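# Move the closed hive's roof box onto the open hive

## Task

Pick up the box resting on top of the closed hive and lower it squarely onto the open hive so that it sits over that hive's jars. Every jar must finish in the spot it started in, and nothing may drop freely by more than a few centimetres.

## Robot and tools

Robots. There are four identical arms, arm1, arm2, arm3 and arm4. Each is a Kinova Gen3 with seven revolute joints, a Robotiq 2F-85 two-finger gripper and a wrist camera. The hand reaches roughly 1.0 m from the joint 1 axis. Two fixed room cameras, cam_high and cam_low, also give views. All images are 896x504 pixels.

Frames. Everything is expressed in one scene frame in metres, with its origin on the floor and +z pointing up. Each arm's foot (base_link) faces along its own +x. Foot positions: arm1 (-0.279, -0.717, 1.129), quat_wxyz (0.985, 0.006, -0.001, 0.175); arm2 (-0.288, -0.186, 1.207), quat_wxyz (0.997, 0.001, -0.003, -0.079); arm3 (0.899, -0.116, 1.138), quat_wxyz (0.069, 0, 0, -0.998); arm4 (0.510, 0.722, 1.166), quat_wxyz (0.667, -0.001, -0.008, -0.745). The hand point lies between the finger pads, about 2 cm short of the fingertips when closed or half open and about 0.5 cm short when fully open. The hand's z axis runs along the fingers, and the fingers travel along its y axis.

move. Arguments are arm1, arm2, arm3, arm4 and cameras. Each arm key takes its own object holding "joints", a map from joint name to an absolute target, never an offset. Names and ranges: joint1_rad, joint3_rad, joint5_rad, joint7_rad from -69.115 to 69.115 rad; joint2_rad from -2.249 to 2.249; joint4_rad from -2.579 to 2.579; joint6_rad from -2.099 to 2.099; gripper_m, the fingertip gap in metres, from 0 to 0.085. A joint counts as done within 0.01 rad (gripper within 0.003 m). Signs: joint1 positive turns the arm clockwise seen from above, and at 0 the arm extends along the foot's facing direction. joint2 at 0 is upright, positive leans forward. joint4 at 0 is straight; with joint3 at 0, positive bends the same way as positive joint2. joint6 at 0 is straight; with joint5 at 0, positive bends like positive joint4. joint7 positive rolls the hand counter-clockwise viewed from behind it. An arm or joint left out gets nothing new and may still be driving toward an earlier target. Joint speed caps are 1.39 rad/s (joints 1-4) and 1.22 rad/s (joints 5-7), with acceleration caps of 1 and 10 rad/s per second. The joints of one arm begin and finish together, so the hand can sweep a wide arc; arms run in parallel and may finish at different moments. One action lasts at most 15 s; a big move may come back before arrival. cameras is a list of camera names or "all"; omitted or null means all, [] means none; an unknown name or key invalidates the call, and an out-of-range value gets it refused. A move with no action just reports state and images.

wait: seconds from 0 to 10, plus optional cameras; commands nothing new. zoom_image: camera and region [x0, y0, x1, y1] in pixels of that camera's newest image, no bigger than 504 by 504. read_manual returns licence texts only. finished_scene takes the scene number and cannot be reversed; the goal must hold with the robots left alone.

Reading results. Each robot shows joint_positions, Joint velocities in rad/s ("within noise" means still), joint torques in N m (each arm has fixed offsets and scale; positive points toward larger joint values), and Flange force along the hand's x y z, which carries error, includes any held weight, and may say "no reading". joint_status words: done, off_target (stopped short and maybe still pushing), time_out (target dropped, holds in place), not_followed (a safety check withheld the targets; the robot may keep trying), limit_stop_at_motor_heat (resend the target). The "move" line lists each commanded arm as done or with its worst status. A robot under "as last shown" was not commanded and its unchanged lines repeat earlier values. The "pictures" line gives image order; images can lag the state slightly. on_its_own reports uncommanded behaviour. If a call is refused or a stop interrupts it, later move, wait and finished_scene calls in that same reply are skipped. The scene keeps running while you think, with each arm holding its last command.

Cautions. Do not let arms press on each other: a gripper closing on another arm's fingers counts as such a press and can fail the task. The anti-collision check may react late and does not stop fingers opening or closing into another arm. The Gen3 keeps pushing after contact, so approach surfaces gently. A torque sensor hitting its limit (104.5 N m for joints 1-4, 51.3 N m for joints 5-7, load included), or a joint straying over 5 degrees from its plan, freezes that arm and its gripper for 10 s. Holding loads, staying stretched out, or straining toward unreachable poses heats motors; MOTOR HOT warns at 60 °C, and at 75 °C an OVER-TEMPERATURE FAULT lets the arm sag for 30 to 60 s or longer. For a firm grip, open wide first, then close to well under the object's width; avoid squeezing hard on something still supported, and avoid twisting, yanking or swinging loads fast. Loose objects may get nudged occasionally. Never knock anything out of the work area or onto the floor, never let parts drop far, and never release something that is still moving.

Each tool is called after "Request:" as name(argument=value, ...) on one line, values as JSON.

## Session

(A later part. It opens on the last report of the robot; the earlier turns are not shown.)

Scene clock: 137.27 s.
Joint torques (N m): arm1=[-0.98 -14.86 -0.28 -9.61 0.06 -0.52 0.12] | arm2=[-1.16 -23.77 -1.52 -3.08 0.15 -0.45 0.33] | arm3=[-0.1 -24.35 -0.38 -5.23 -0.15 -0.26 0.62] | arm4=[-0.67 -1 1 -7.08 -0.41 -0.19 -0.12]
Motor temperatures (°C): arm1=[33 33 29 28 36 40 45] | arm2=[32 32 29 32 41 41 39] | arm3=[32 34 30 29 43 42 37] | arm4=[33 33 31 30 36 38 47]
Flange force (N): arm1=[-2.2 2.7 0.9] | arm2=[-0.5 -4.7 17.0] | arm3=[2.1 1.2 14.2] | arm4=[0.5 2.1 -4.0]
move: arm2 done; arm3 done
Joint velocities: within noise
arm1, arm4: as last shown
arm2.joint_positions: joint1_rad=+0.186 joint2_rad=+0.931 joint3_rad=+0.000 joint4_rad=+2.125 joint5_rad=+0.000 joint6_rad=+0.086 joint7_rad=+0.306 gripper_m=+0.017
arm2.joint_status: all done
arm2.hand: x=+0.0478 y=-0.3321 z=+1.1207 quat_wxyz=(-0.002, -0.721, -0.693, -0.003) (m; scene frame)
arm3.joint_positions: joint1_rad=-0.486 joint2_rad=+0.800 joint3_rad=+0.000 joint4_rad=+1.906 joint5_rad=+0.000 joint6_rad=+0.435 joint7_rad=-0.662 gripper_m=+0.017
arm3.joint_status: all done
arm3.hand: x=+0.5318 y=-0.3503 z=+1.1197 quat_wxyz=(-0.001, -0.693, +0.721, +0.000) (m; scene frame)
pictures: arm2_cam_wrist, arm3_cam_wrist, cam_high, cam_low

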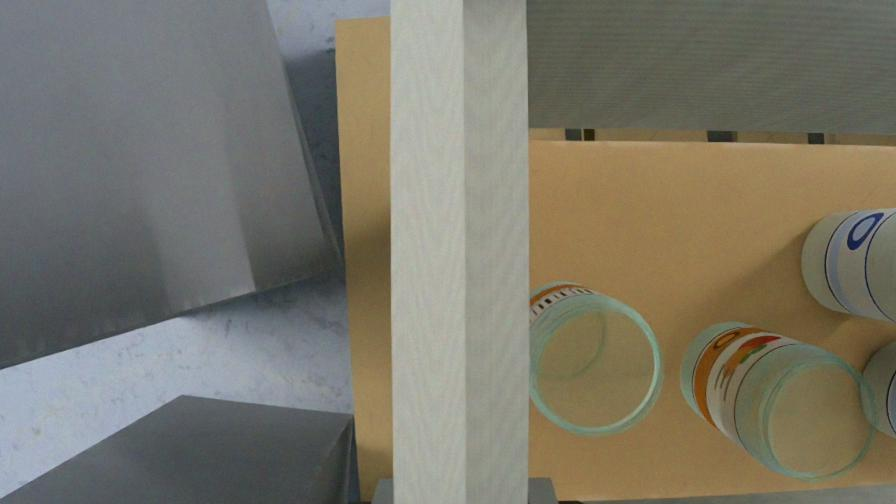

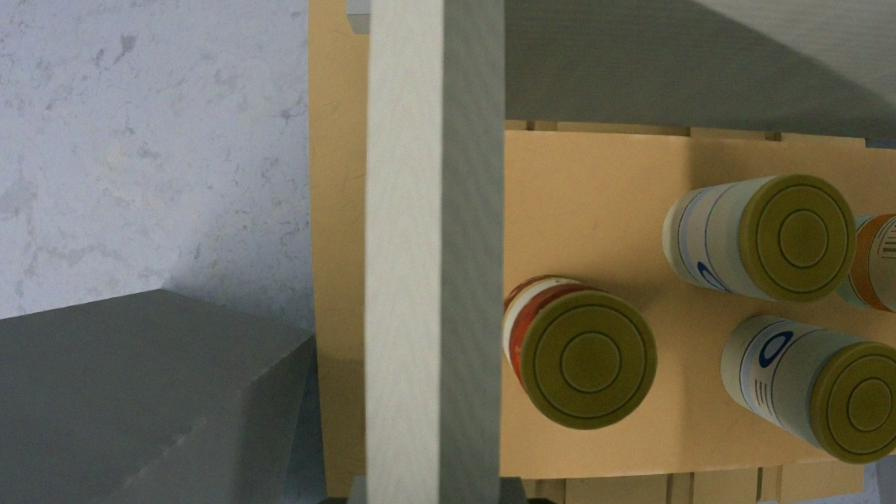

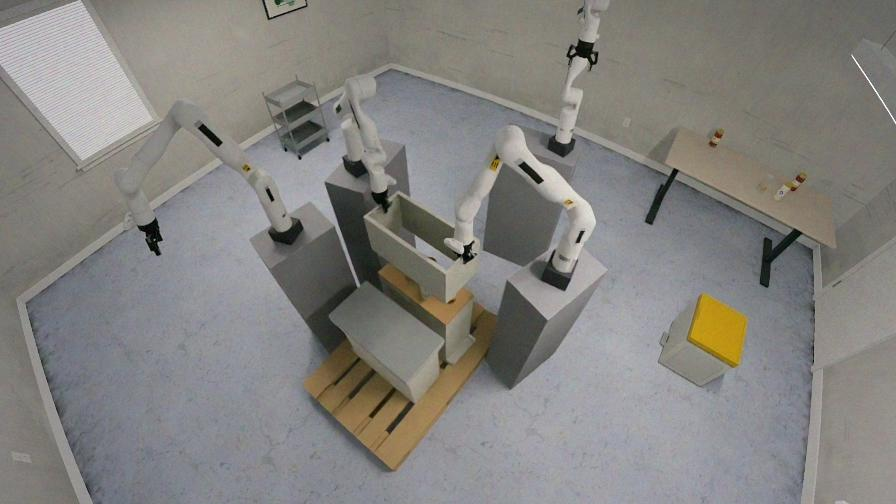

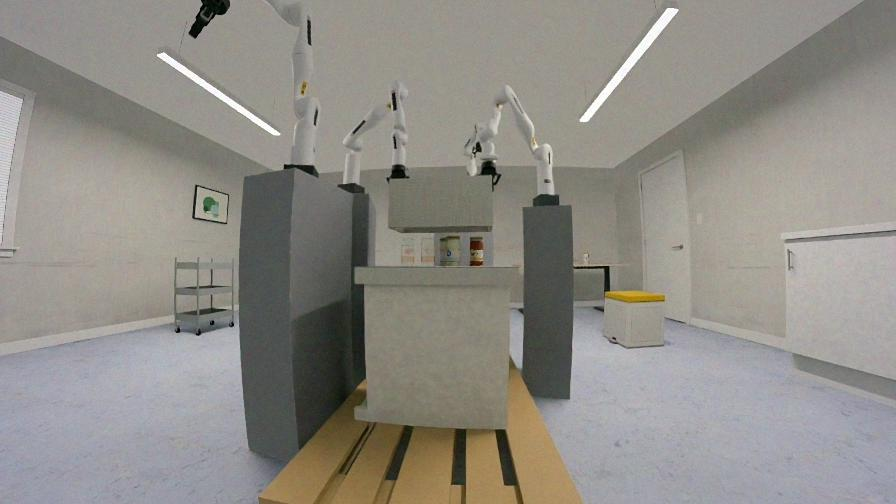

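Request:
move(arm2={"joints":{"joint1_rad":0.1789,"joint2_rad":1.1788,"joint4_rad":2.0453,"joint6_rad":-0.0825,"joint7_rad":0.2959}}, arm3={"joints":{"joint1_rad":-0.4835,"joint2_rad":1.012,"joint4_rad":1.8823,"joint6_rad":0.2473,"joint7_rad":-0.6631}}, cameras=["arm2_cam_wrist","arm3_cam_wrist"])

Request:
move(arm2={"joints":{"joint2_rad":1.3851,"joint4_rad":1.9183,"joint6_rad":-0.1618}}, arm3={"joints":{"joint2_rad":1.2063,"joint4_rad":1.8058,"joint6_rad":0.1295}}, cameras=["cam_low","cam_high","arm2_cam_wrist","arm3_cam_wrist"])

Request:
zoom_image(camera="cam_high", region=[350, 190, 490, 350])

Request:
zoom_image(camera="cam_high", region=[415, 245, 485, 325])

Request:
zoom_image(camera="cam_low", region=[340, 180, 540, 290])

Scene clock: 189.20 s.
Joint torques (N m): arm1=[-1.05 -14.88 -0.24 -9.61 0.13 -0.53 0.19] | arm2=[-0.33 -21.25 -0.28 3.39 0.18 1.68 0.28] | arm3=[-1.54 -25.07 -1.9 -0.75 -0.12 0.92 0.71] | arm4=[-0.62 -0.89 1.08 -7.22 -0.44 -0.18 -0.11]
Motor temperatures (°C): arm1=[33 33 29 28 36 40 45] | arm2=[32 33 29 32 41 41 39] | arm3=[32 34 30 29 43 42 37] | arm4=[33 33 31 30 36 38 47]
Flange force (N): arm1=[-2.2 2.7 0.9] | arm2=[-1.0 1.8 14.9] | arm3=[1.7 6.3 17.4] | arm4=[0.9 2.3 -3.3]
move: arm2 done; arm3 done
Joint velocities: within noise
arm1, arm4: as last shown
arm2.joint_positions: joint1_rad=+0.179 joint2_rad=+1.179 joint3_rad=+0.000 joint4_rad=+2.045 joint5_rad=+0.000 joint6_rad=-0.083 joint7_rad=+0.296 gripper_m=+0.017
arm2.joint_status: all done
arm2.hand: x=+0.0478 y=-0.3292 z=+1.0302 quat_wxyz=(-0.001, -0.722, -0.692, -0.003) (m; scene frame)
arm3.joint_positions: joint1_rad=-0.483 joint2_rad=+1.012 joint3_rad=+0.000 joint4_rad=+1.882 joint5_rad=+0.000 joint6_rad=+0.247 joint7_rad=-0.663 gripper_m=+0.017
arm3.joint_status: all done
arm3.hand: x=+0.5319 y=-0.3490 z=+1.0299 quat_wxyz=(-0.001, -0.692, +0.722, +0.000) (m; scene frame)
pictures: arm2_cam_wrist, arm3_cam_wrist

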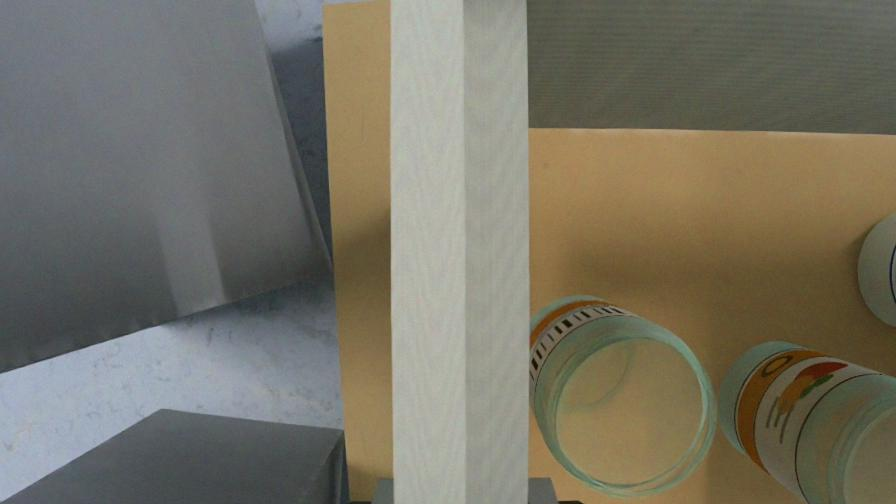

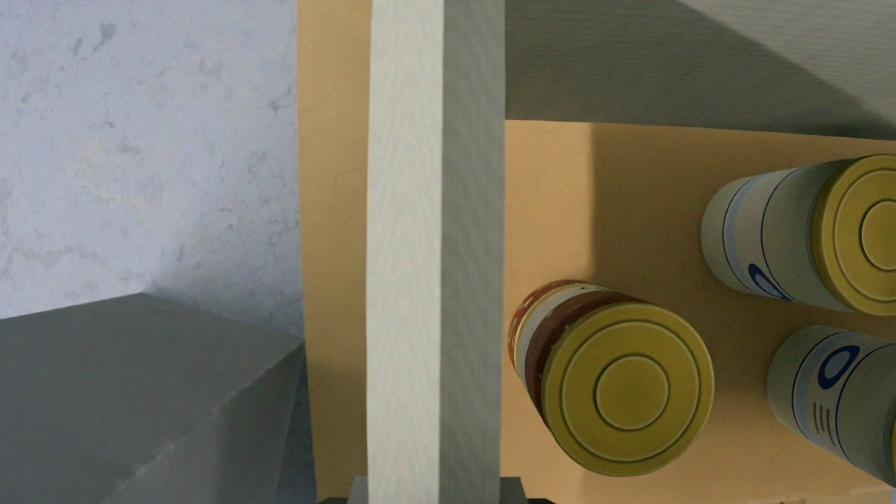

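Scene clock: 190.43 s.
Joint torques (N m): arm1=[-1.03 -14.84 -0.28 -9.56 0.07 -0.51 0.12] | arm2=[-0.18 -20.67 -0.01 5.48 0.15 2.11 0.29] | arm3=[-2.03 -25.25 -2.48 1.48 0.07 1.13 0.73] | arm4=[-0.65 -0.91 1.05 -7.11 -0.38 -0.1 -0.13]
Motor temperatures (°C): arm1=[33 33 29 28 36 40 45] | arm2=[32 33 29 32 41 41 39] | arm3=[32 34 30 29 43 42 37] | arm4=[33 33 31 30 36 38 47]
Flange force (N): arm1=[-2.0 2.8 0.8] | arm2=[-1.4 3.7 14.8] | arm3=[1.5 8.0 18.2] | arm4=[0.7 2.2 -3.5]
move: arm2 done; arm3 done
Joint velocities: within noise
arm1, arm4: as last shown
arm2.joint_positions: joint1_rad=+0.179 joint2_rad=+1.385 joint3_rad=+0.000 joint4_rad=+1.918 joint5_rad=+0.000 joint6_rad=-0.162 joint7_rad=+0.296 gripper_m=+0.017
arm2.joint_status: all done
arm2.hand: x=+0.0482 y=-0.3290 z=+0.9501 quat_wxyz=(-0.001, -0.722, -0.692, -0.003) (m; scene frame)
arm3.joint_positions: joint1_rad=-0.483 joint2_rad=+1.206 joint3_rad=+0.000 joint4_rad=+1.806 joint5_rad=+0.000 joint6_rad=+0.129 joint7_rad=-0.663 gripper_m=+0.017
arm3.joint_status: all done
arm3.hand: x=+0.5319 y=-0.3491 z=+0.9499 quat_wxyz=(-0.001, -0.692, +0.722, +0.000) (m; scene frame)
pictures: arm2_cam_wrist, arm3_cam_wrist, cam_high, cam_low

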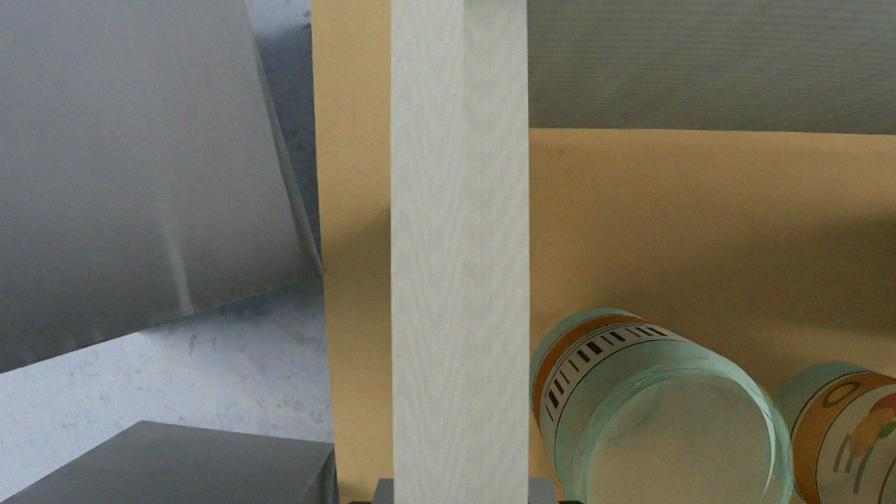

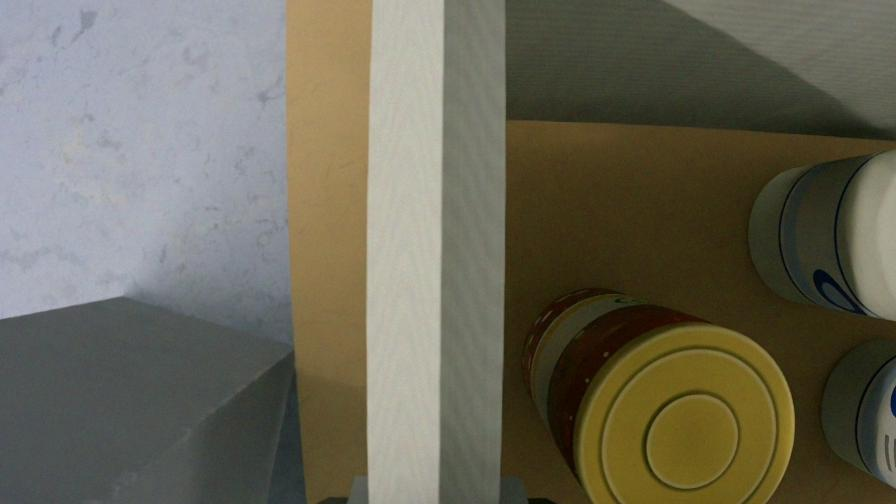

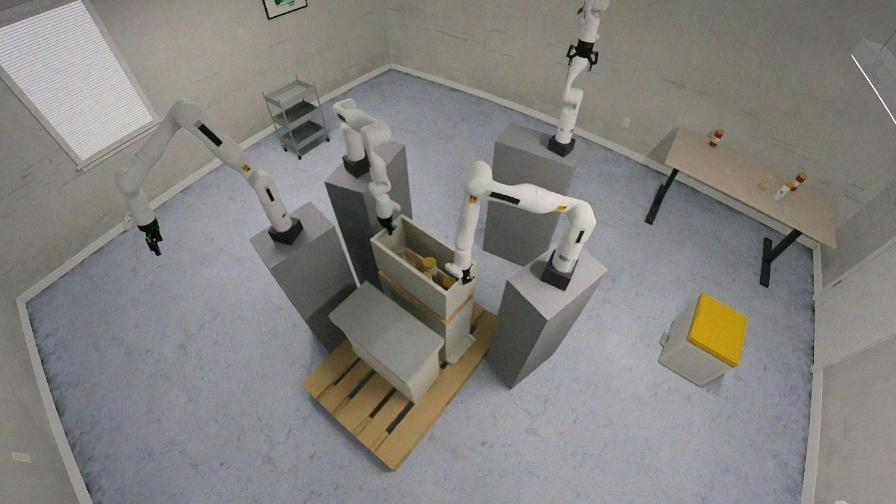

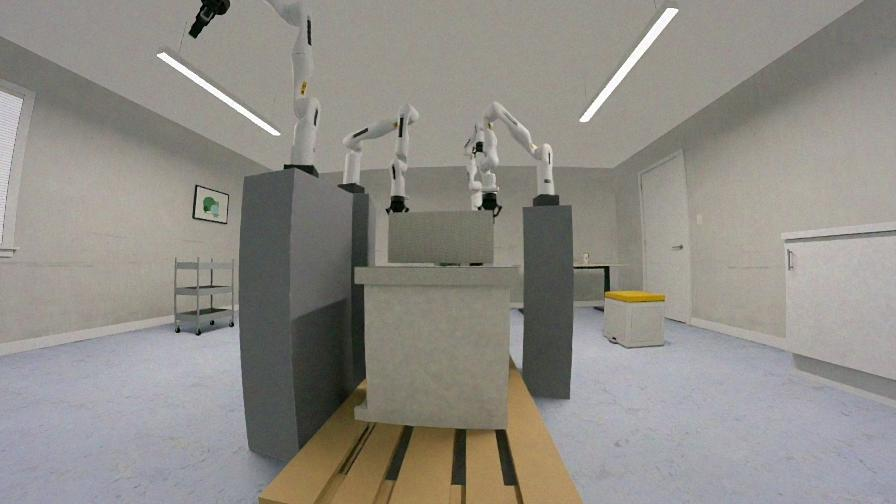

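Scaled by 3.150 from the camera's 896x504 image, which has a finer 1280x720 frame.

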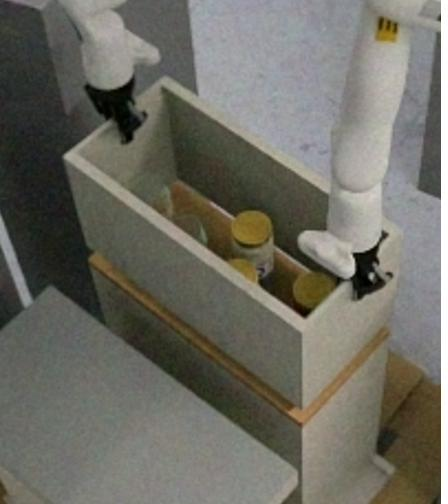

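Scaled by 6.300 from the camera's 896x504 image, which has a finer 1280x720 frame.

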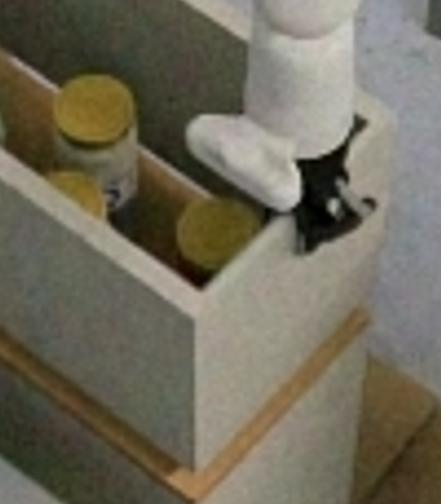

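Scaled by 2.520 from the camera's 896x504 image, which has a finer 1280x720 frame.

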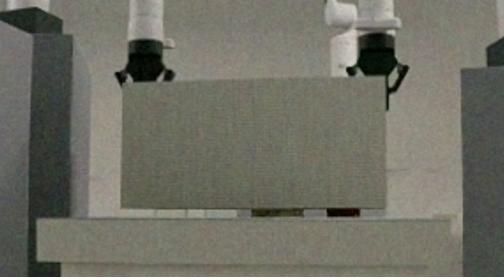

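Request:
move(arm2={"joints":{"joint2_rad":1.4541,"joint4_rad":1.8634,"joint6_rad":-0.1759}}, arm3={"joints":{"joint2_rad":1.274,"joint4_rad":1.7679,"joint6_rad":0.0997}}, cameras=["cam_low","cam_high"])

Request:
zoom_image(camera="cam_high", region=[415, 245, 485, 325])

Request:
zoom_image(camera="cam_high", region=[360, 220, 440, 310])

Request:
zoom_image(camera="cam_low", region=[340, 200, 540, 290])

Scene clock: 203.27 s.
Joint torques (N m): arm1=[-0.98 -14.86 -0.33 -9.6 0.1 -0.48 0.15] | arm2=[0.02 -20.27 0.18 6.12 0.1 2.22 0.25] | arm3=[-2.24 -24.79 -2.87 2.43 0.19 1.39 0.77] | arm4=[-0.72 -0.92 1.04 -7.09 -0.4 -0.16 -0.12]
Motor temperatures (°C): arm1=[33 33 29 29 36 40 45] | arm2=[32 33 29 32 41 41 39] | arm3=[32 35 30 29 43 42 37] | arm4=[33 33 31 30 36 38 47]
Flange force (N): arm1=[-2.3 2.7 1.0] | arm2=[-1.3 4.9 14.8] | arm3=[1.6 8.9 18.1] | arm4=[0.7 2.2 -3.8]
move: arm2 done; arm3 done
Joint velocities: within noise
arm1, arm4: as last shown
arm2.joint_positions: joint1_rad=+0.179 joint2_rad=+1.454 joint3_rad=+0.000 joint4_rad=+1.863 joint5_rad=+0.000 joint6_rad=-0.176 joint7_rad=+0.296 gripper_m=+0.017
arm2.joint_status: all done
arm2.hand: x=+0.0483 y=-0.3290 z=+0.9222 quat_wxyz=(-0.001, -0.722, -0.692, -0.003) (m; scene frame)
arm3.joint_positions: joint1_rad=-0.483 joint2_rad=+1.274 joint3_rad=+0.000 joint4_rad=+1.768 joint5_rad=+0.000 joint6_rad=+0.100 joint7_rad=-0.663 gripper_m=+0.017
arm3.joint_status: all done
arm3.hand: x=+0.5319 y=-0.3491 z=+0.9219 quat_wxyz=(-0.001, -0.692, +0.722, +0.000) (m; scene frame)
pictures: cam_high, cam_low

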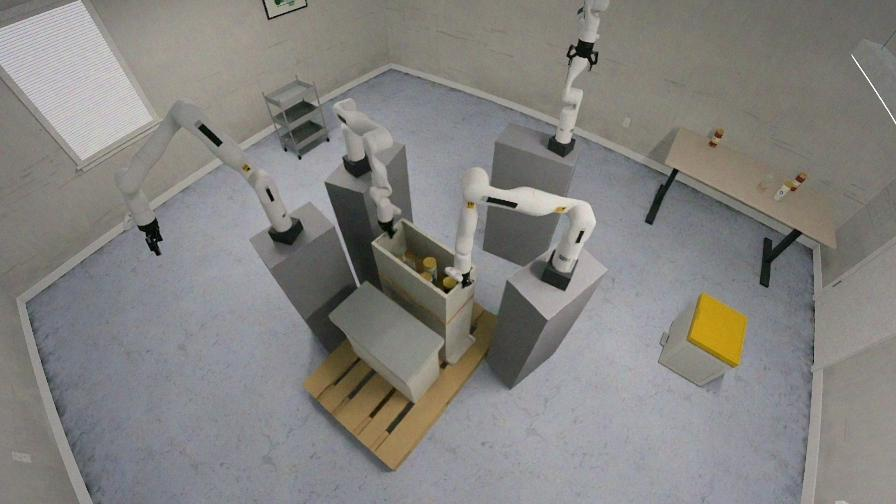

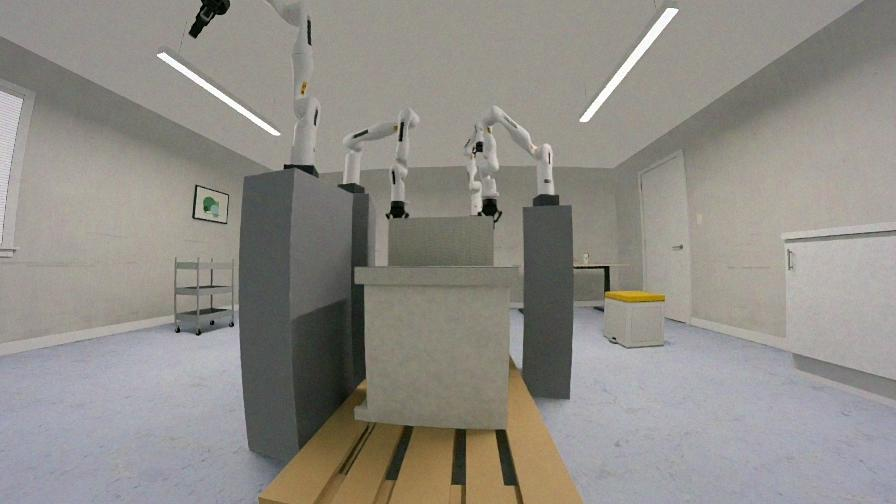

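Scaled by 6.300 from the camera's 896x504 image, which has a finer 1280x720 frame.

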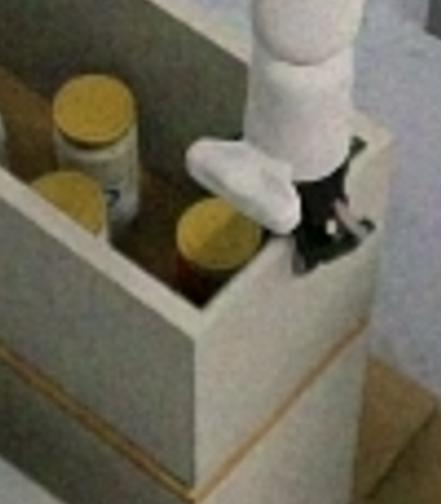

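Scaled by 5.600 from the camera's 896x504 image, which has a finer 1280x720 frame.

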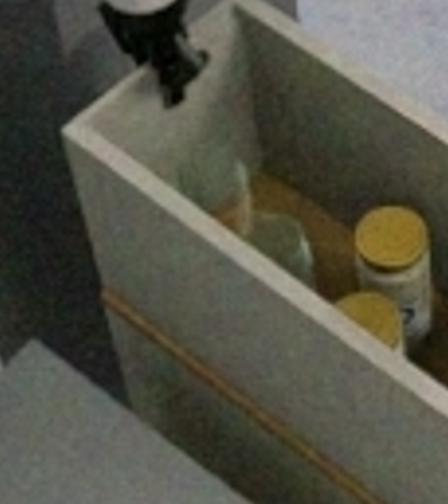

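Scaled by 2.520 from the camera's 896x504 image, which has a finer 1280x720 frame.

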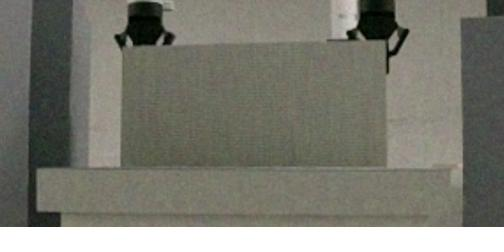

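Request:
move(arm2={"joints":{"joint2_rad":1.4663,"joint4_rad":1.853,"joint6_rad":-0.1777}}, arm3={"joints":{"joint2_rad":1.2839,"joint4_rad":1.7617,"joint6_rad":0.096}}, cameras=["cam_high"])

Request:
zoom_image(camera="cam_high", region=[415, 245, 485, 325])

Scene clock: 212.63 s.
Joint torques (N m): arm1=[-1 -14.94 -0.27 -9.62 0.08 -0.49 0.11] | arm2=[-0.13 -19.3 0.2 6.36 0.14 2.65 0.26] | arm3=[-2.25 -26.12 -2.51 1.98 0.2 0.97 0.74] | arm4=[-0.67 -0.91 0.98 -7.1 -0.41 -0.1 -0.1]
Motor temperatures (°C): arm1=[33 33 29 29 36 40 45] | arm2=[32 33 29 32 41 41 39] | arm3=[32 35 30 29 43 42 37] | arm4=[33 33 31 30 36 38 47]
Flange force (N): arm1=[-2.1 2.8 1.1] | arm2=[-1.5 4.4 13.1] | arm3=[1.5 8.9 20.2] | arm4=[0.6 2.1 -3.6]
move: arm2 done; arm3 done
Joint velocities: within noise
arm1, arm4: as last shown
arm2.joint_positions: joint1_rad=+0.179 joint2_rad=+1.466 joint3_rad=+0.000 joint4_rad=+1.853 joint5_rad=+0.000 joint6_rad=-0.178 joint7_rad=+0.296 gripper_m=+0.017
arm2.joint_status: all done
arm2.hand: x=+0.0483 y=-0.3290 z=+0.9172 quat_wxyz=(-0.001, -0.722, -0.692, -0.003) (m; scene frame)
arm3.joint_positions: joint1_rad=-0.483 joint2_rad=+1.284 joint3_rad=+0.000 joint4_rad=+1.762 joint5_rad=+0.000 joint6_rad=+0.096 joint7_rad=-0.663 gripper_m=+0.017
arm3.joint_status: all done
arm3.hand: x=+0.5319 y=-0.3492 z=+0.9178 quat_wxyz=(-0.001, -0.692, +0.722, +0.000) (m; scene frame)
pictures: cam_high

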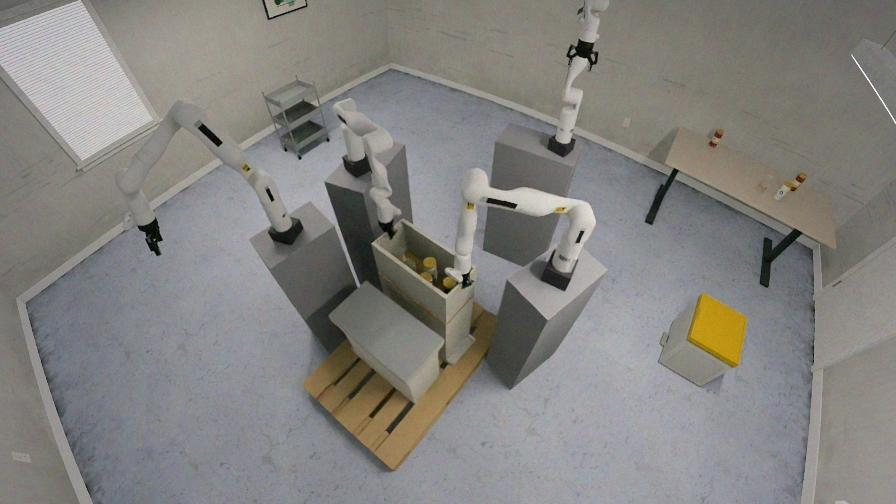

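Scaled by 6.300 from the camera's 896x504 image, which has a finer 1280x720 frame.

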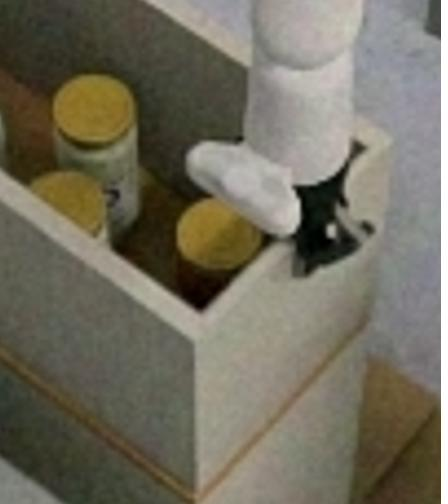

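Request:
move(arm2={"joints":{"joint2_rad":1.4692,"joint4_rad":1.8505,"joint6_rad":-0.1781}}, arm3={"joints":{"joint2_rad":1.2869,"joint4_rad":1.7599,"joint6_rad":0.0949}}, cameras=[])

Scene clock: 218.07 s.
Joint torques (N m): arm1=[-1.01 -14.85 -0.26 -9.58 0.07 -0.52 0.16] | arm2=[-0.07 -19.58 0.23 6.34 0.14 2.56 0.3] | arm3=[-2.27 -25.63 -2.76 2.17 0.15 1.19 0.78] | arm4=[-0.7 -0.84 1 -7.09 -0.47 -0.13 -0.11]
Motor temperatures (°C): arm1=[33 33 29 29 36 40 45] | arm2=[32 33 29 32 41 41 39] | arm3=[32 35 30 29 43 42 37] | arm4=[33 33 31 30 36 38 47]
Flange force (N): arm1=[-2.1 2.6 0.9] | arm2=[-1.3 4.6 13.7] | arm3=[1.4 8.7 19.5] | arm4=[0.8 2.0 -3.7]
move: arm2 done; arm3 done
Joint velocities: within noise
arm1, arm4: as last shown
arm2.joint_positions: joint1_rad=+0.179 joint2_rad=+1.469 joint3_rad=+0.000 joint4_rad=+1.850 joint5_rad=+0.000 joint6_rad=-0.178 joint7_rad=+0.296 gripper_m=+0.017
arm2.joint_status: all done
arm2.hand: x=+0.0484 y=-0.3290 z=+0.9160 quat_wxyz=(-0.001, -0.722, -0.692, -0.003) (m; scene frame)
arm3.joint_positions: joint1_rad=-0.483 joint2_rad=+1.287 joint3_rad=+0.000 joint4_rad=+1.760 joint5_rad=+0.000 joint6_rad=+0.095 joint7_rad=-0.663 gripper_m=+0.017
arm3.joint_status: all done
arm3.hand: x=+0.5319 y=-0.3491 z=+0.9166 quat_wxyz=(-0.001, -0.692, +0.722, +0.000) (m; scene frame)
pictures: none
No camera images: "cameras" was empty.

Still carrying; step again ×2.

Request:
move(arm2={"joints":{"joint2_rad":1.4721,"joint4_rad":1.848,"joint6_rad":-0.1785}}, arm3={"joints":{"joint2_rad":1.2898,"joint4_rad":1.7581,"joint6_rad":0.0938}}, cameras=["cam_high"])

Request:
zoom_image(camera="cam_high", region=[415, 245, 485, 325])

Scene clock: 223.37 s.
Joint torques (N m): arm1=[-1.02 -14.74 -0.23 -9.61 0.07 -0.53 0.14] | arm2=[-0.11 -19.52 0.12 6.43 0.14 2.57 0.3] | arm3=[-2.46 -25.41 -2.79 2.17 0.28 1.16 0.85] | arm4=[-0.69 -0.84 1.02 -7.08 -0.41 -0.13 -0.14]
Motor temperatures (°C): arm1=[33 33 29 29 36 40 45] | arm2=[32 33 29 32 41 41 39] | arm3=[32 35 30 29 43 42 37] | arm4=[33 33 31 30 36 38 47]
Flange force (N): arm1=[-2.4 2.8 0.7] | arm2=[-1.5 4.8 13.8] | arm3=[1.2 8.8 18.9] | arm4=[0.8 2.1 -3.7]
move: arm2 done; arm3 done
Joint velocities: within noise
arm1, arm4: as last shown
arm2.joint_positions: joint1_rad=+0.179 joint2_rad=+1.472 joint3_rad=+0.000 joint4_rad=+1.848 joint5_rad=+0.000 joint6_rad=-0.178 joint7_rad=+0.296 gripper_m=+0.017
arm2.joint_status: all done
arm2.hand: x=+0.0484 y=-0.3290 z=+0.9148 quat_wxyz=(-0.001, -0.722, -0.692, -0.003) (m; scene frame)
arm3.joint_positions: joint1_rad=-0.483 joint2_rad=+1.290 joint3_rad=+0.000 joint4_rad=+1.758 joint5_rad=+0.000 joint6_rad=+0.094 joint7_rad=-0.663 gripper_m=+0.017
arm3.joint_status: all done
arm3.hand: x=+0.5320 y=-0.3491 z=+0.9153 quat_wxyz=(-0.001, -0.692, +0.722, +0.000) (m; scene frame)
pictures: cam_high

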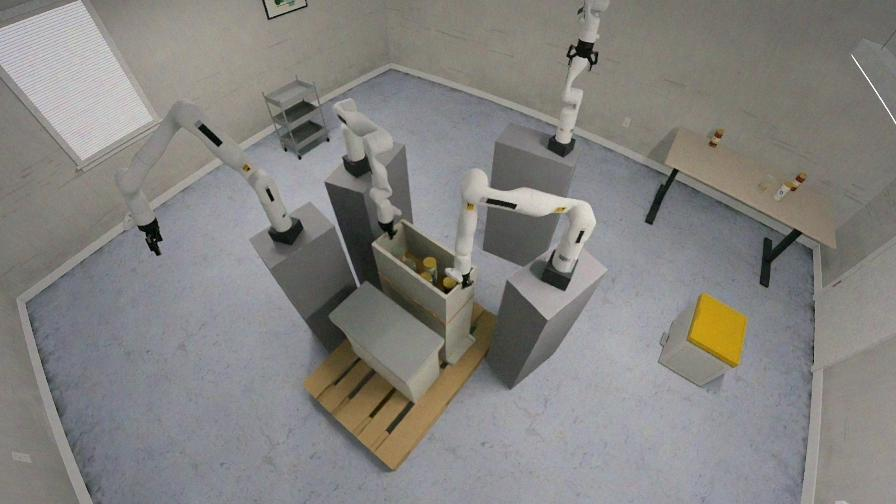

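Scaled by 6.300 from the camera's 896x504 image, which has a finer 1280x720 frame.

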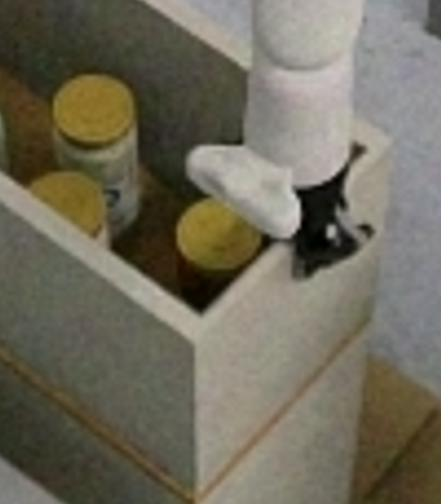

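Request:
move(arm2={"joints":{"joint2_rad":1.475,"joint4_rad":1.8455,"joint6_rad":-0.1789}}, arm3={"joints":{"joint2_rad":1.2927,"joint4_rad":1.7563,"joint6_rad":0.0927}}, cameras=[])

Scene clock: 229.67 s.
Joint torques (N m): arm1=[-1.03 -14.84 -0.21 -9.6 0.07 -0.46 0.16] | arm2=[-1.05 -15.94 -1.65 4.68 0.1 1.88 0.13] | arm3=[-1.55 -25.47 -2.23 1.62 0.15 0.92 0.71] | arm4=[-0.65 -0.88 1.02 -7.07 -0.38 -0.19 -0.11]
Motor temperatures (°C): arm1=[33 33 29 29 36 40 45] | arm2=[32 33 29 32 41 41 39] | arm3=[32 35 30 29 43 42 37] | arm4=[33 33 31 30 36 38 47]
Flange force (N): arm1=[-2.3 2.7 1.0] | arm2=[-4.1 2.8 1.1] | arm3=[1.9 6.8 18.0] | arm4=[0.8 2.2 -3.9]
move: arm2 done; arm3 done
Joint velocities: within noise
arm1.joint_positions: joint1_rad=+2.000 joint2_rad=+0.300 joint3_rad=+0.000 joint4_rad=+1.600 joint5_rad=+0.000 joint6_rad=+1.000 joint7_rad=-1.890 gripper_m=+0.085
arm1.joint_status: not commanded
arm1.hand: x=-0.3421 y=-1.2135 z=+1.4060 quat_wxyz=(-0.071, -0.550, +0.827, -0.090) (m; scene frame)
arm2.joint_positions: joint1_rad=+0.179 joint2_rad=+1.475 joint3_rad=+0.000 joint4_rad=+1.846 joint5_rad=+0.000 joint6_rad=-0.179 joint7_rad=+0.296 gripper_m=+0.017
arm2.joint_status: all done
arm2.hand: x=+0.0484 y=-0.3290 z=+0.9136 quat_wxyz=(-0.001, -0.722, -0.692, -0.003) (m; scene frame)
arm3.joint_positions: joint1_rad=-0.484 joint2_rad=+1.293 joint3_rad=+0.000 joint4_rad=+1.756 joint5_rad=+0.000 joint6_rad=+0.093 joint7_rad=-0.663 gripper_m=+0.017
arm3.joint_status: all done
arm3.hand: x=+0.5320 y=-0.3491 z=+0.9142 quat_wxyz=(-0.001, -0.692, +0.722, +0.000) (m; scene frame)
arm4.joint_positions: joint1_rad=-0.456 joint2_rad=-0.317 joint3_rad=-0.060 joint4_rad=+1.454 joint5_rad=+0.009 joint6_rad=+2.008 joint7_rad=+1.355 gripper_m=+0.085
arm4.joint_status: not commanded
arm4.hand: x=+0.5438 y=+0.5786 z=+1.6739 quat_wxyz=(+0.001, -0.639, -0.769, +0.013) (m; scene frame)
pictures: none
No camera images: "cameras" was empty.

Arm2 side is down; lower arm3 only.

Request:
move(arm3={"joints":{"joint2_rad":1.2951,"joint4_rad":1.7548,"joint6_rad":0.0918}}, cameras=[])

Scene clock: 232.47 s.
Joint torques (N m): arm1=[-1.02 -14.82 -0.26 -9.59 0.11 -0.49 0.16] | arm2=[-0.11 -16.42 0.18 5.1 0.07 1.76 0.23] | arm3=[-1.3 -24.21 -2.16 1.39 0.16 0.84 0.76] | arm4=[-0.6 -0.85 1.03 -7.06 -0.36 -0.13 -0.12]
Motor temperatures (°C): arm1=[33 33 29 29 36 40 45] | arm2=[32 32 29 32 41 41 39] | arm3=[32 35 30 29 43 42 37] | arm4=[33 33 31 30 36 38 47]
Flange force (N): arm1=[-2.3 2.7 0.9] | arm2=[-1.7 5.0 3.1] | arm3=[2.0 5.7 14.5] | arm4=[0.8 2.2 -3.8]
move: arm3 done
Joint velocities: within noise
arm1, arm2, arm4: as last shown
arm2.joint_positions: joint1_rad=+0.179 joint2_rad=+1.475 joint3_rad=+0.000 joint4_rad=+1.845 joint5_rad=+0.000 joint6_rad=-0.179 joint7_rad=+0.296 gripper_m=+0.017
arm3.joint_positions: joint1_rad=-0.484 joint2_rad=+1.295 joint3_rad=+0.000 joint4_rad=+1.755 joint5_rad=+0.000 joint6_rad=+0.092 joint7_rad=-0.663 gripper_m=+0.017
arm3.joint_status: all done
arm3.hand: x=+0.5319 y=-0.3491 z=+0.9132 quat_wxyz=(-0.001, -0.692, +0.722, +0.000) (m; scene frame)
pictures: none
No camera images: "cameras" was empty.

Request:
move(arm3={"joints":{"joint2_rad":1.2975,"joint4_rad":1.7533,"joint6_rad":0.0909}}, cameras=["cam_high"])

Request:
zoom_image(camera="cam_high", region=[415, 245, 485, 325])

Scene clock: 237.73 s.
Joint torques (N m): arm1=[-1 -14.8 -0.3 -9.58 0.13 -0.49 0.14] | arm2=[-0.3 -16.96 -0.04 4.2 0.15 1.16 0.32] | arm3=[-1.22 -19.33 -2.4 -0.71 0.19 -0.34 0.8] | arm4=[-0.63 -0.85 1.02 -7.13 -0.43 -0.14 -0.1]
Motor temperatures (°C): arm1=[33 33 29 29 36 40 45] | arm2=[32 32 29 32 41 41 39] | arm3=[32 35 30 29 43 42 37] | arm4=[33 33 31 30 36 38 47]
Flange force (N): arm1=[-2.2 2.7 0.9] | arm2=[-1.8 4.1 2.4] | arm3=[-0.3 1.9 -1.5] | arm4=[0.9 2.2 -3.5]
move: arm3 done
Joint velocities: within noise
arm1, arm2, arm4: as last shown
arm2.joint_positions: joint1_rad=+0.179 joint2_rad=+1.475 joint3_rad=+0.000 joint4_rad=+1.846 joint5_rad=+0.000 joint6_rad=-0.179 joint7_rad=+0.296 gripper_m=+0.017
arm3.joint_positions: joint1_rad=-0.484 joint2_rad=+1.297 joint3_rad=+0.000 joint4_rad=+1.753 joint5_rad=+0.000 joint6_rad=+0.091 joint7_rad=-0.663 gripper_m=+0.017
arm3.joint_status: all done
arm3.hand: x=+0.5320 y=-0.3491 z=+0.9122 quat_wxyz=(-0.001, -0.692, +0.722, +0.000) (m; scene frame)
pictures: cam_high

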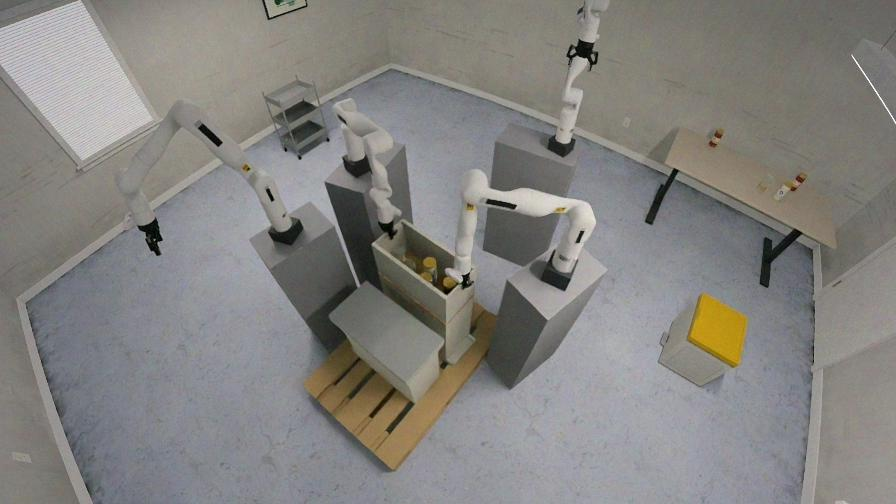

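Scaled by 6.300 from the camera's 896x504 image, which has a finer 1280x720 frame.

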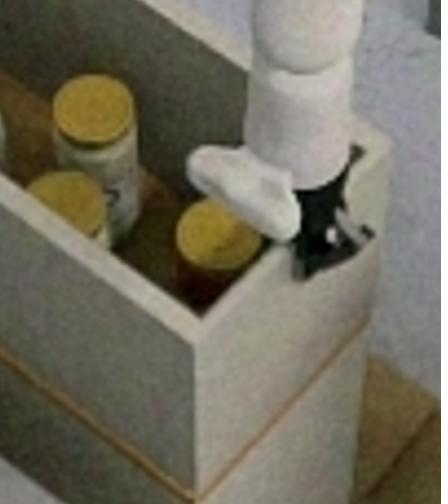

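Request:
move(arm2={"joints":{"gripper_m":0.03}}, arm3={"joints":{"gripper_m":0.03}}, cameras=[])

Request:
move(arm2={"joints":{"gripper_m":0.07}}, arm3={"joints":{"gripper_m":0.07}}, cameras=[])

Request:
move(arm2={"joints":{"joint2_rad":1.1788,"joint4_rad":2.0453,"joint6_rad":-0.0825}}, arm3={"joints":{"joint2_rad":1.012,"joint4_rad":1.8823,"joint6_rad":0.2473}}, cameras=["cam_high","arm2_cam_wrist","arm3_cam_wrist"])

Request:
zoom_image(camera="cam_high", region=[360, 210, 490, 330])

Scene clock: 247.57 s.
Joint torques (N m): arm1=[-0.99 -14.89 -0.29 -9.57 0.1 -0.47 0.17] | arm2=[-0.14 -17.3 -0.4 1.11 -0.03 0.2 0.06] | arm3=[0.34 -19.62 0.53 0.16 -0.16 -0.33 0.25] | arm4=[-0.7 -0.86 1.03 -7.14 -0.39 -0.17 -0.11]
Motor temperatures (°C): arm1=[33 33 29 29 36 40 45] | arm2=[32 32 29 32 41 41 39] | arm3=[32 35 30 29 43 42 37] | arm4=[33 33 31 30 36 38 47]
Flange force (N): arm1=[-2.1 2.6 1.0] | arm2=[0.1 -1.4 -3.7] | arm3=[3.2 2.9 0.6] | arm4=[0.9 2.2 -3.6]
move: arm2 done; arm3 done
Joint velocities: within noise
arm1, arm4: as last shown
arm2.joint_positions: joint1_rad=+0.179 joint2_rad=+1.475 joint3_rad=+0.000 joint4_rad=+1.846 joint5_rad=+0.000 joint6_rad=-0.179 joint7_rad=+0.296 gripper_m=+0.030
arm2.joint_status: all done
arm2.hand: x=+0.0484 y=-0.3290 z=+0.9136 quat_wxyz=(-0.001, -0.722, -0.692, -0.003) (m; scene frame)
arm3.joint_positions: joint1_rad=-0.483 joint2_rad=+1.297 joint3_rad=+0.000 joint4_rad=+1.753 joint5_rad=+0.000 joint6_rad=+0.091 joint7_rad=-0.663 gripper_m=+0.030
arm3.joint_status: all done
arm3.hand: x=+0.5320 y=-0.3491 z=+0.9122 quat_wxyz=(-0.001, -0.692, +0.722, +0.000) (m; scene frame)
pictures: none
No camera images: "cameras" was empty.

Scene clock: 248.50 s.
Joint torques (N m): arm1=[-1.03 -14.82 -0.22 -9.59 0.09 -0.53 0.15] | arm2=[-0.15 -17.26 -0.39 1.06 -0.02 0.2 0.06] | arm3=[0.24 -19.64 0.52 0.22 -0.17 -0.31 0.28] | arm4=[-0.64 -0.87 0.92 -7.07 -0.39 -0.16 -0.11]
Motor temperatures (°C): arm1=[33 33 29 29 36 40 45] | arm2=[32 32 29 32 41 41 39] | arm3=[32 35 30 29 43 42 37] | arm4=[33 33 31 30 36 38 47]
Flange force (N): arm1=[-2.2 2.7 0.8] | arm2=[0.1 -1.6 -3.9] | arm3=[3.1 3.1 0.7] | arm4=[0.7 1.9 -3.8]
move: arm2 done; arm3 done
Joint velocities: within noise
arm1, arm4: as last shown
arm2.joint_positions: joint1_rad=+0.179 joint2_rad=+1.475 joint3_rad=+0.000 joint4_rad=+1.845 joint5_rad=+0.000 joint6_rad=-0.179 joint7_rad=+0.296 gripper_m=+0.070
arm2.joint_status: all done
arm2.hand: x=+0.0484 y=-0.3290 z=+0.9136 quat_wxyz=(-0.001, -0.722, -0.692, -0.003) (m; scene frame)
arm3.joint_positions: joint1_rad=-0.483 joint2_rad=+1.297 joint3_rad=+0.000 joint4_rad=+1.753 joint5_rad=+0.000 joint6_rad=+0.091 joint7_rad=-0.663 gripper_m=+0.070
arm3.joint_status: all done
arm3.hand: x=+0.5320 y=-0.3491 z=+0.9122 quat_wxyz=(-0.001, -0.692, +0.722, +0.000) (m; scene frame)
pictures: none
No camera images: "cameras" was empty.

Scene clock: 249.90 s.
Joint torques (N m): arm1=[-1 -14.75 -0.3 -9.56 0.11 -0.49 0.11] | arm2=[-0.15 -16.75 -0.42 0.2 -0.03 0.2 0.07] | arm3=[0.31 -18.69 0.36 -1.17 -0.12 -0.32 0.26] | arm4=[-0.68 -0.91 1.03 -7.08 -0.41 -0.13 -0.12]
Motor temperatures (°C): arm1=[33 33 29 29 36 40 45] | arm2=[32 32 29 32 41 41 39] | arm3=[32 35 30 29 43 42 37] | arm4=[33 33 31 30 36 38 47]
Flange force (N): arm1=[-2.3 2.8 0.8] | arm2=[0.4 -1.9 -3.3] | arm3=[3.3 2.8 -0.5] | arm4=[0.7 2.2 -3.8]
move: arm2 done; arm3 done
Joint velocities: within noise
arm1, arm4: as last shown
arm2.joint_positions: joint1_rad=+0.179 joint2_rad=+1.179 joint3_rad=+0.000 joint4_rad=+2.045 joint5_rad=+0.000 joint6_rad=-0.082 joint7_rad=+0.296 gripper_m=+0.070
arm2.joint_status: all done
arm2.hand: x=+0.0477 y=-0.3292 z=+1.0301 quat_wxyz=(-0.001, -0.722, -0.692, -0.003) (m; scene frame)
arm3.joint_positions: joint1_rad=-0.483 joint2_rad=+1.012 joint3_rad=+0.000 joint4_rad=+1.882 joint5_rad=+0.000 joint6_rad=+0.247 joint7_rad=-0.663 gripper_m=+0.070
arm3.joint_status: all done
arm3.hand: x=+0.5320 y=-0.3490 z=+1.0299 quat_wxyz=(-0.001, -0.692, +0.722, +0.000) (m; scene frame)
pictures: arm2_cam_wrist, arm3_cam_wrist, cam_high

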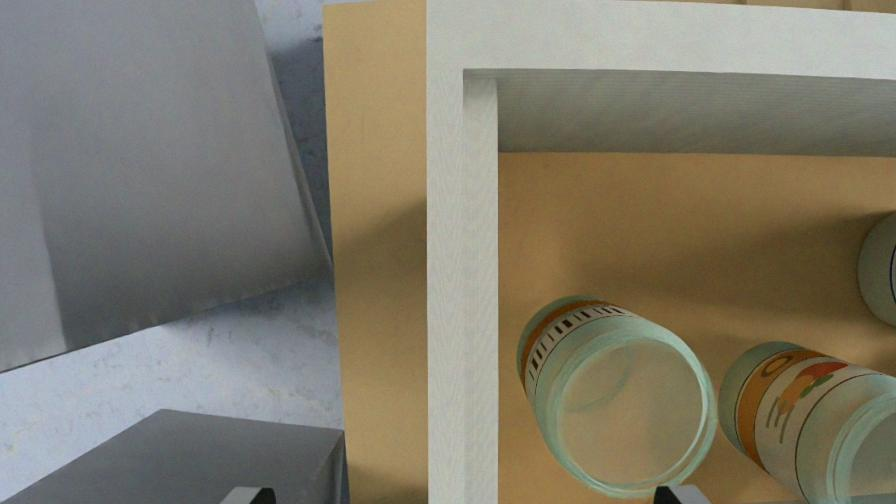

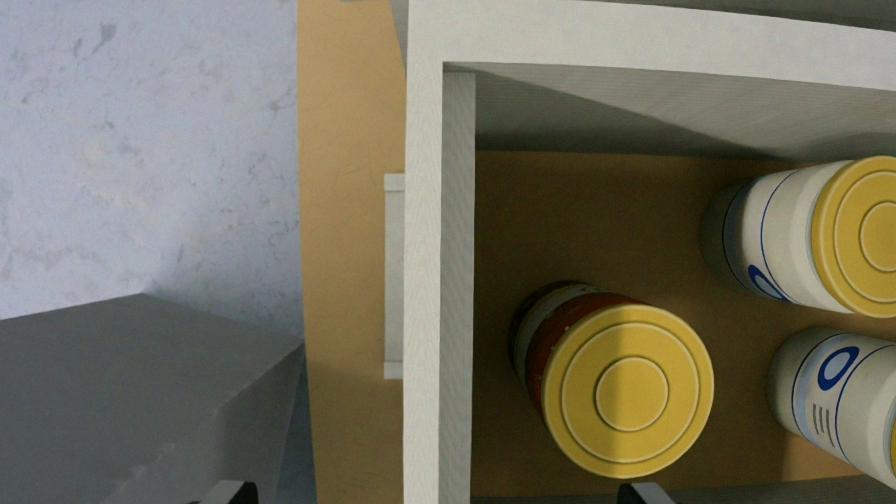

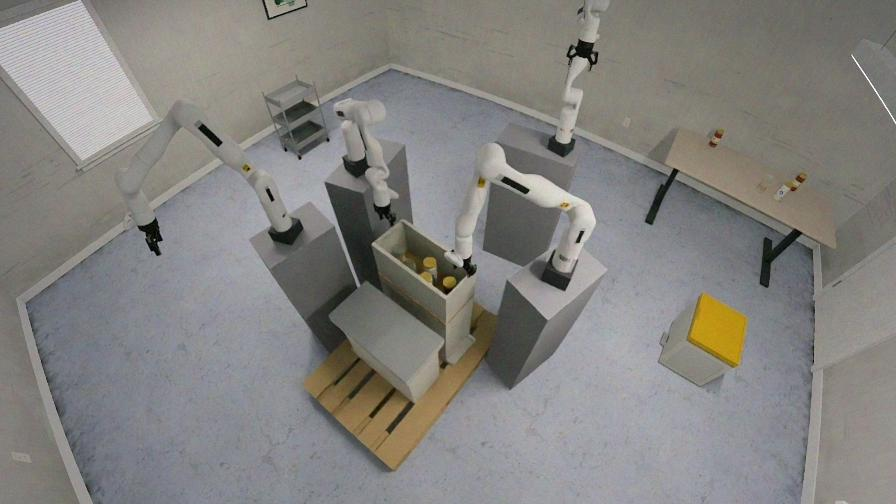

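Scaled by 3.877 from the camera's 896x504 image, which has a finer 1280x720 frame.

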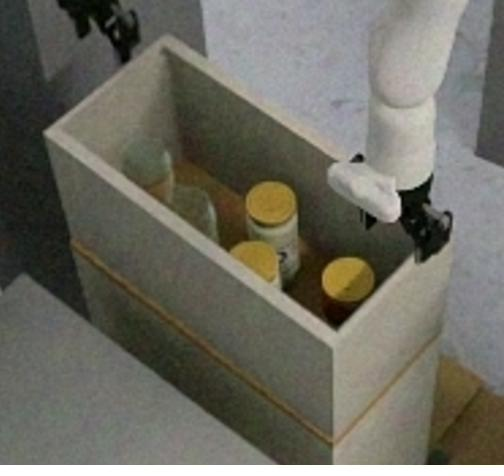

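Request:
finished_scene(scene=3)

The scene is finished: the task was done.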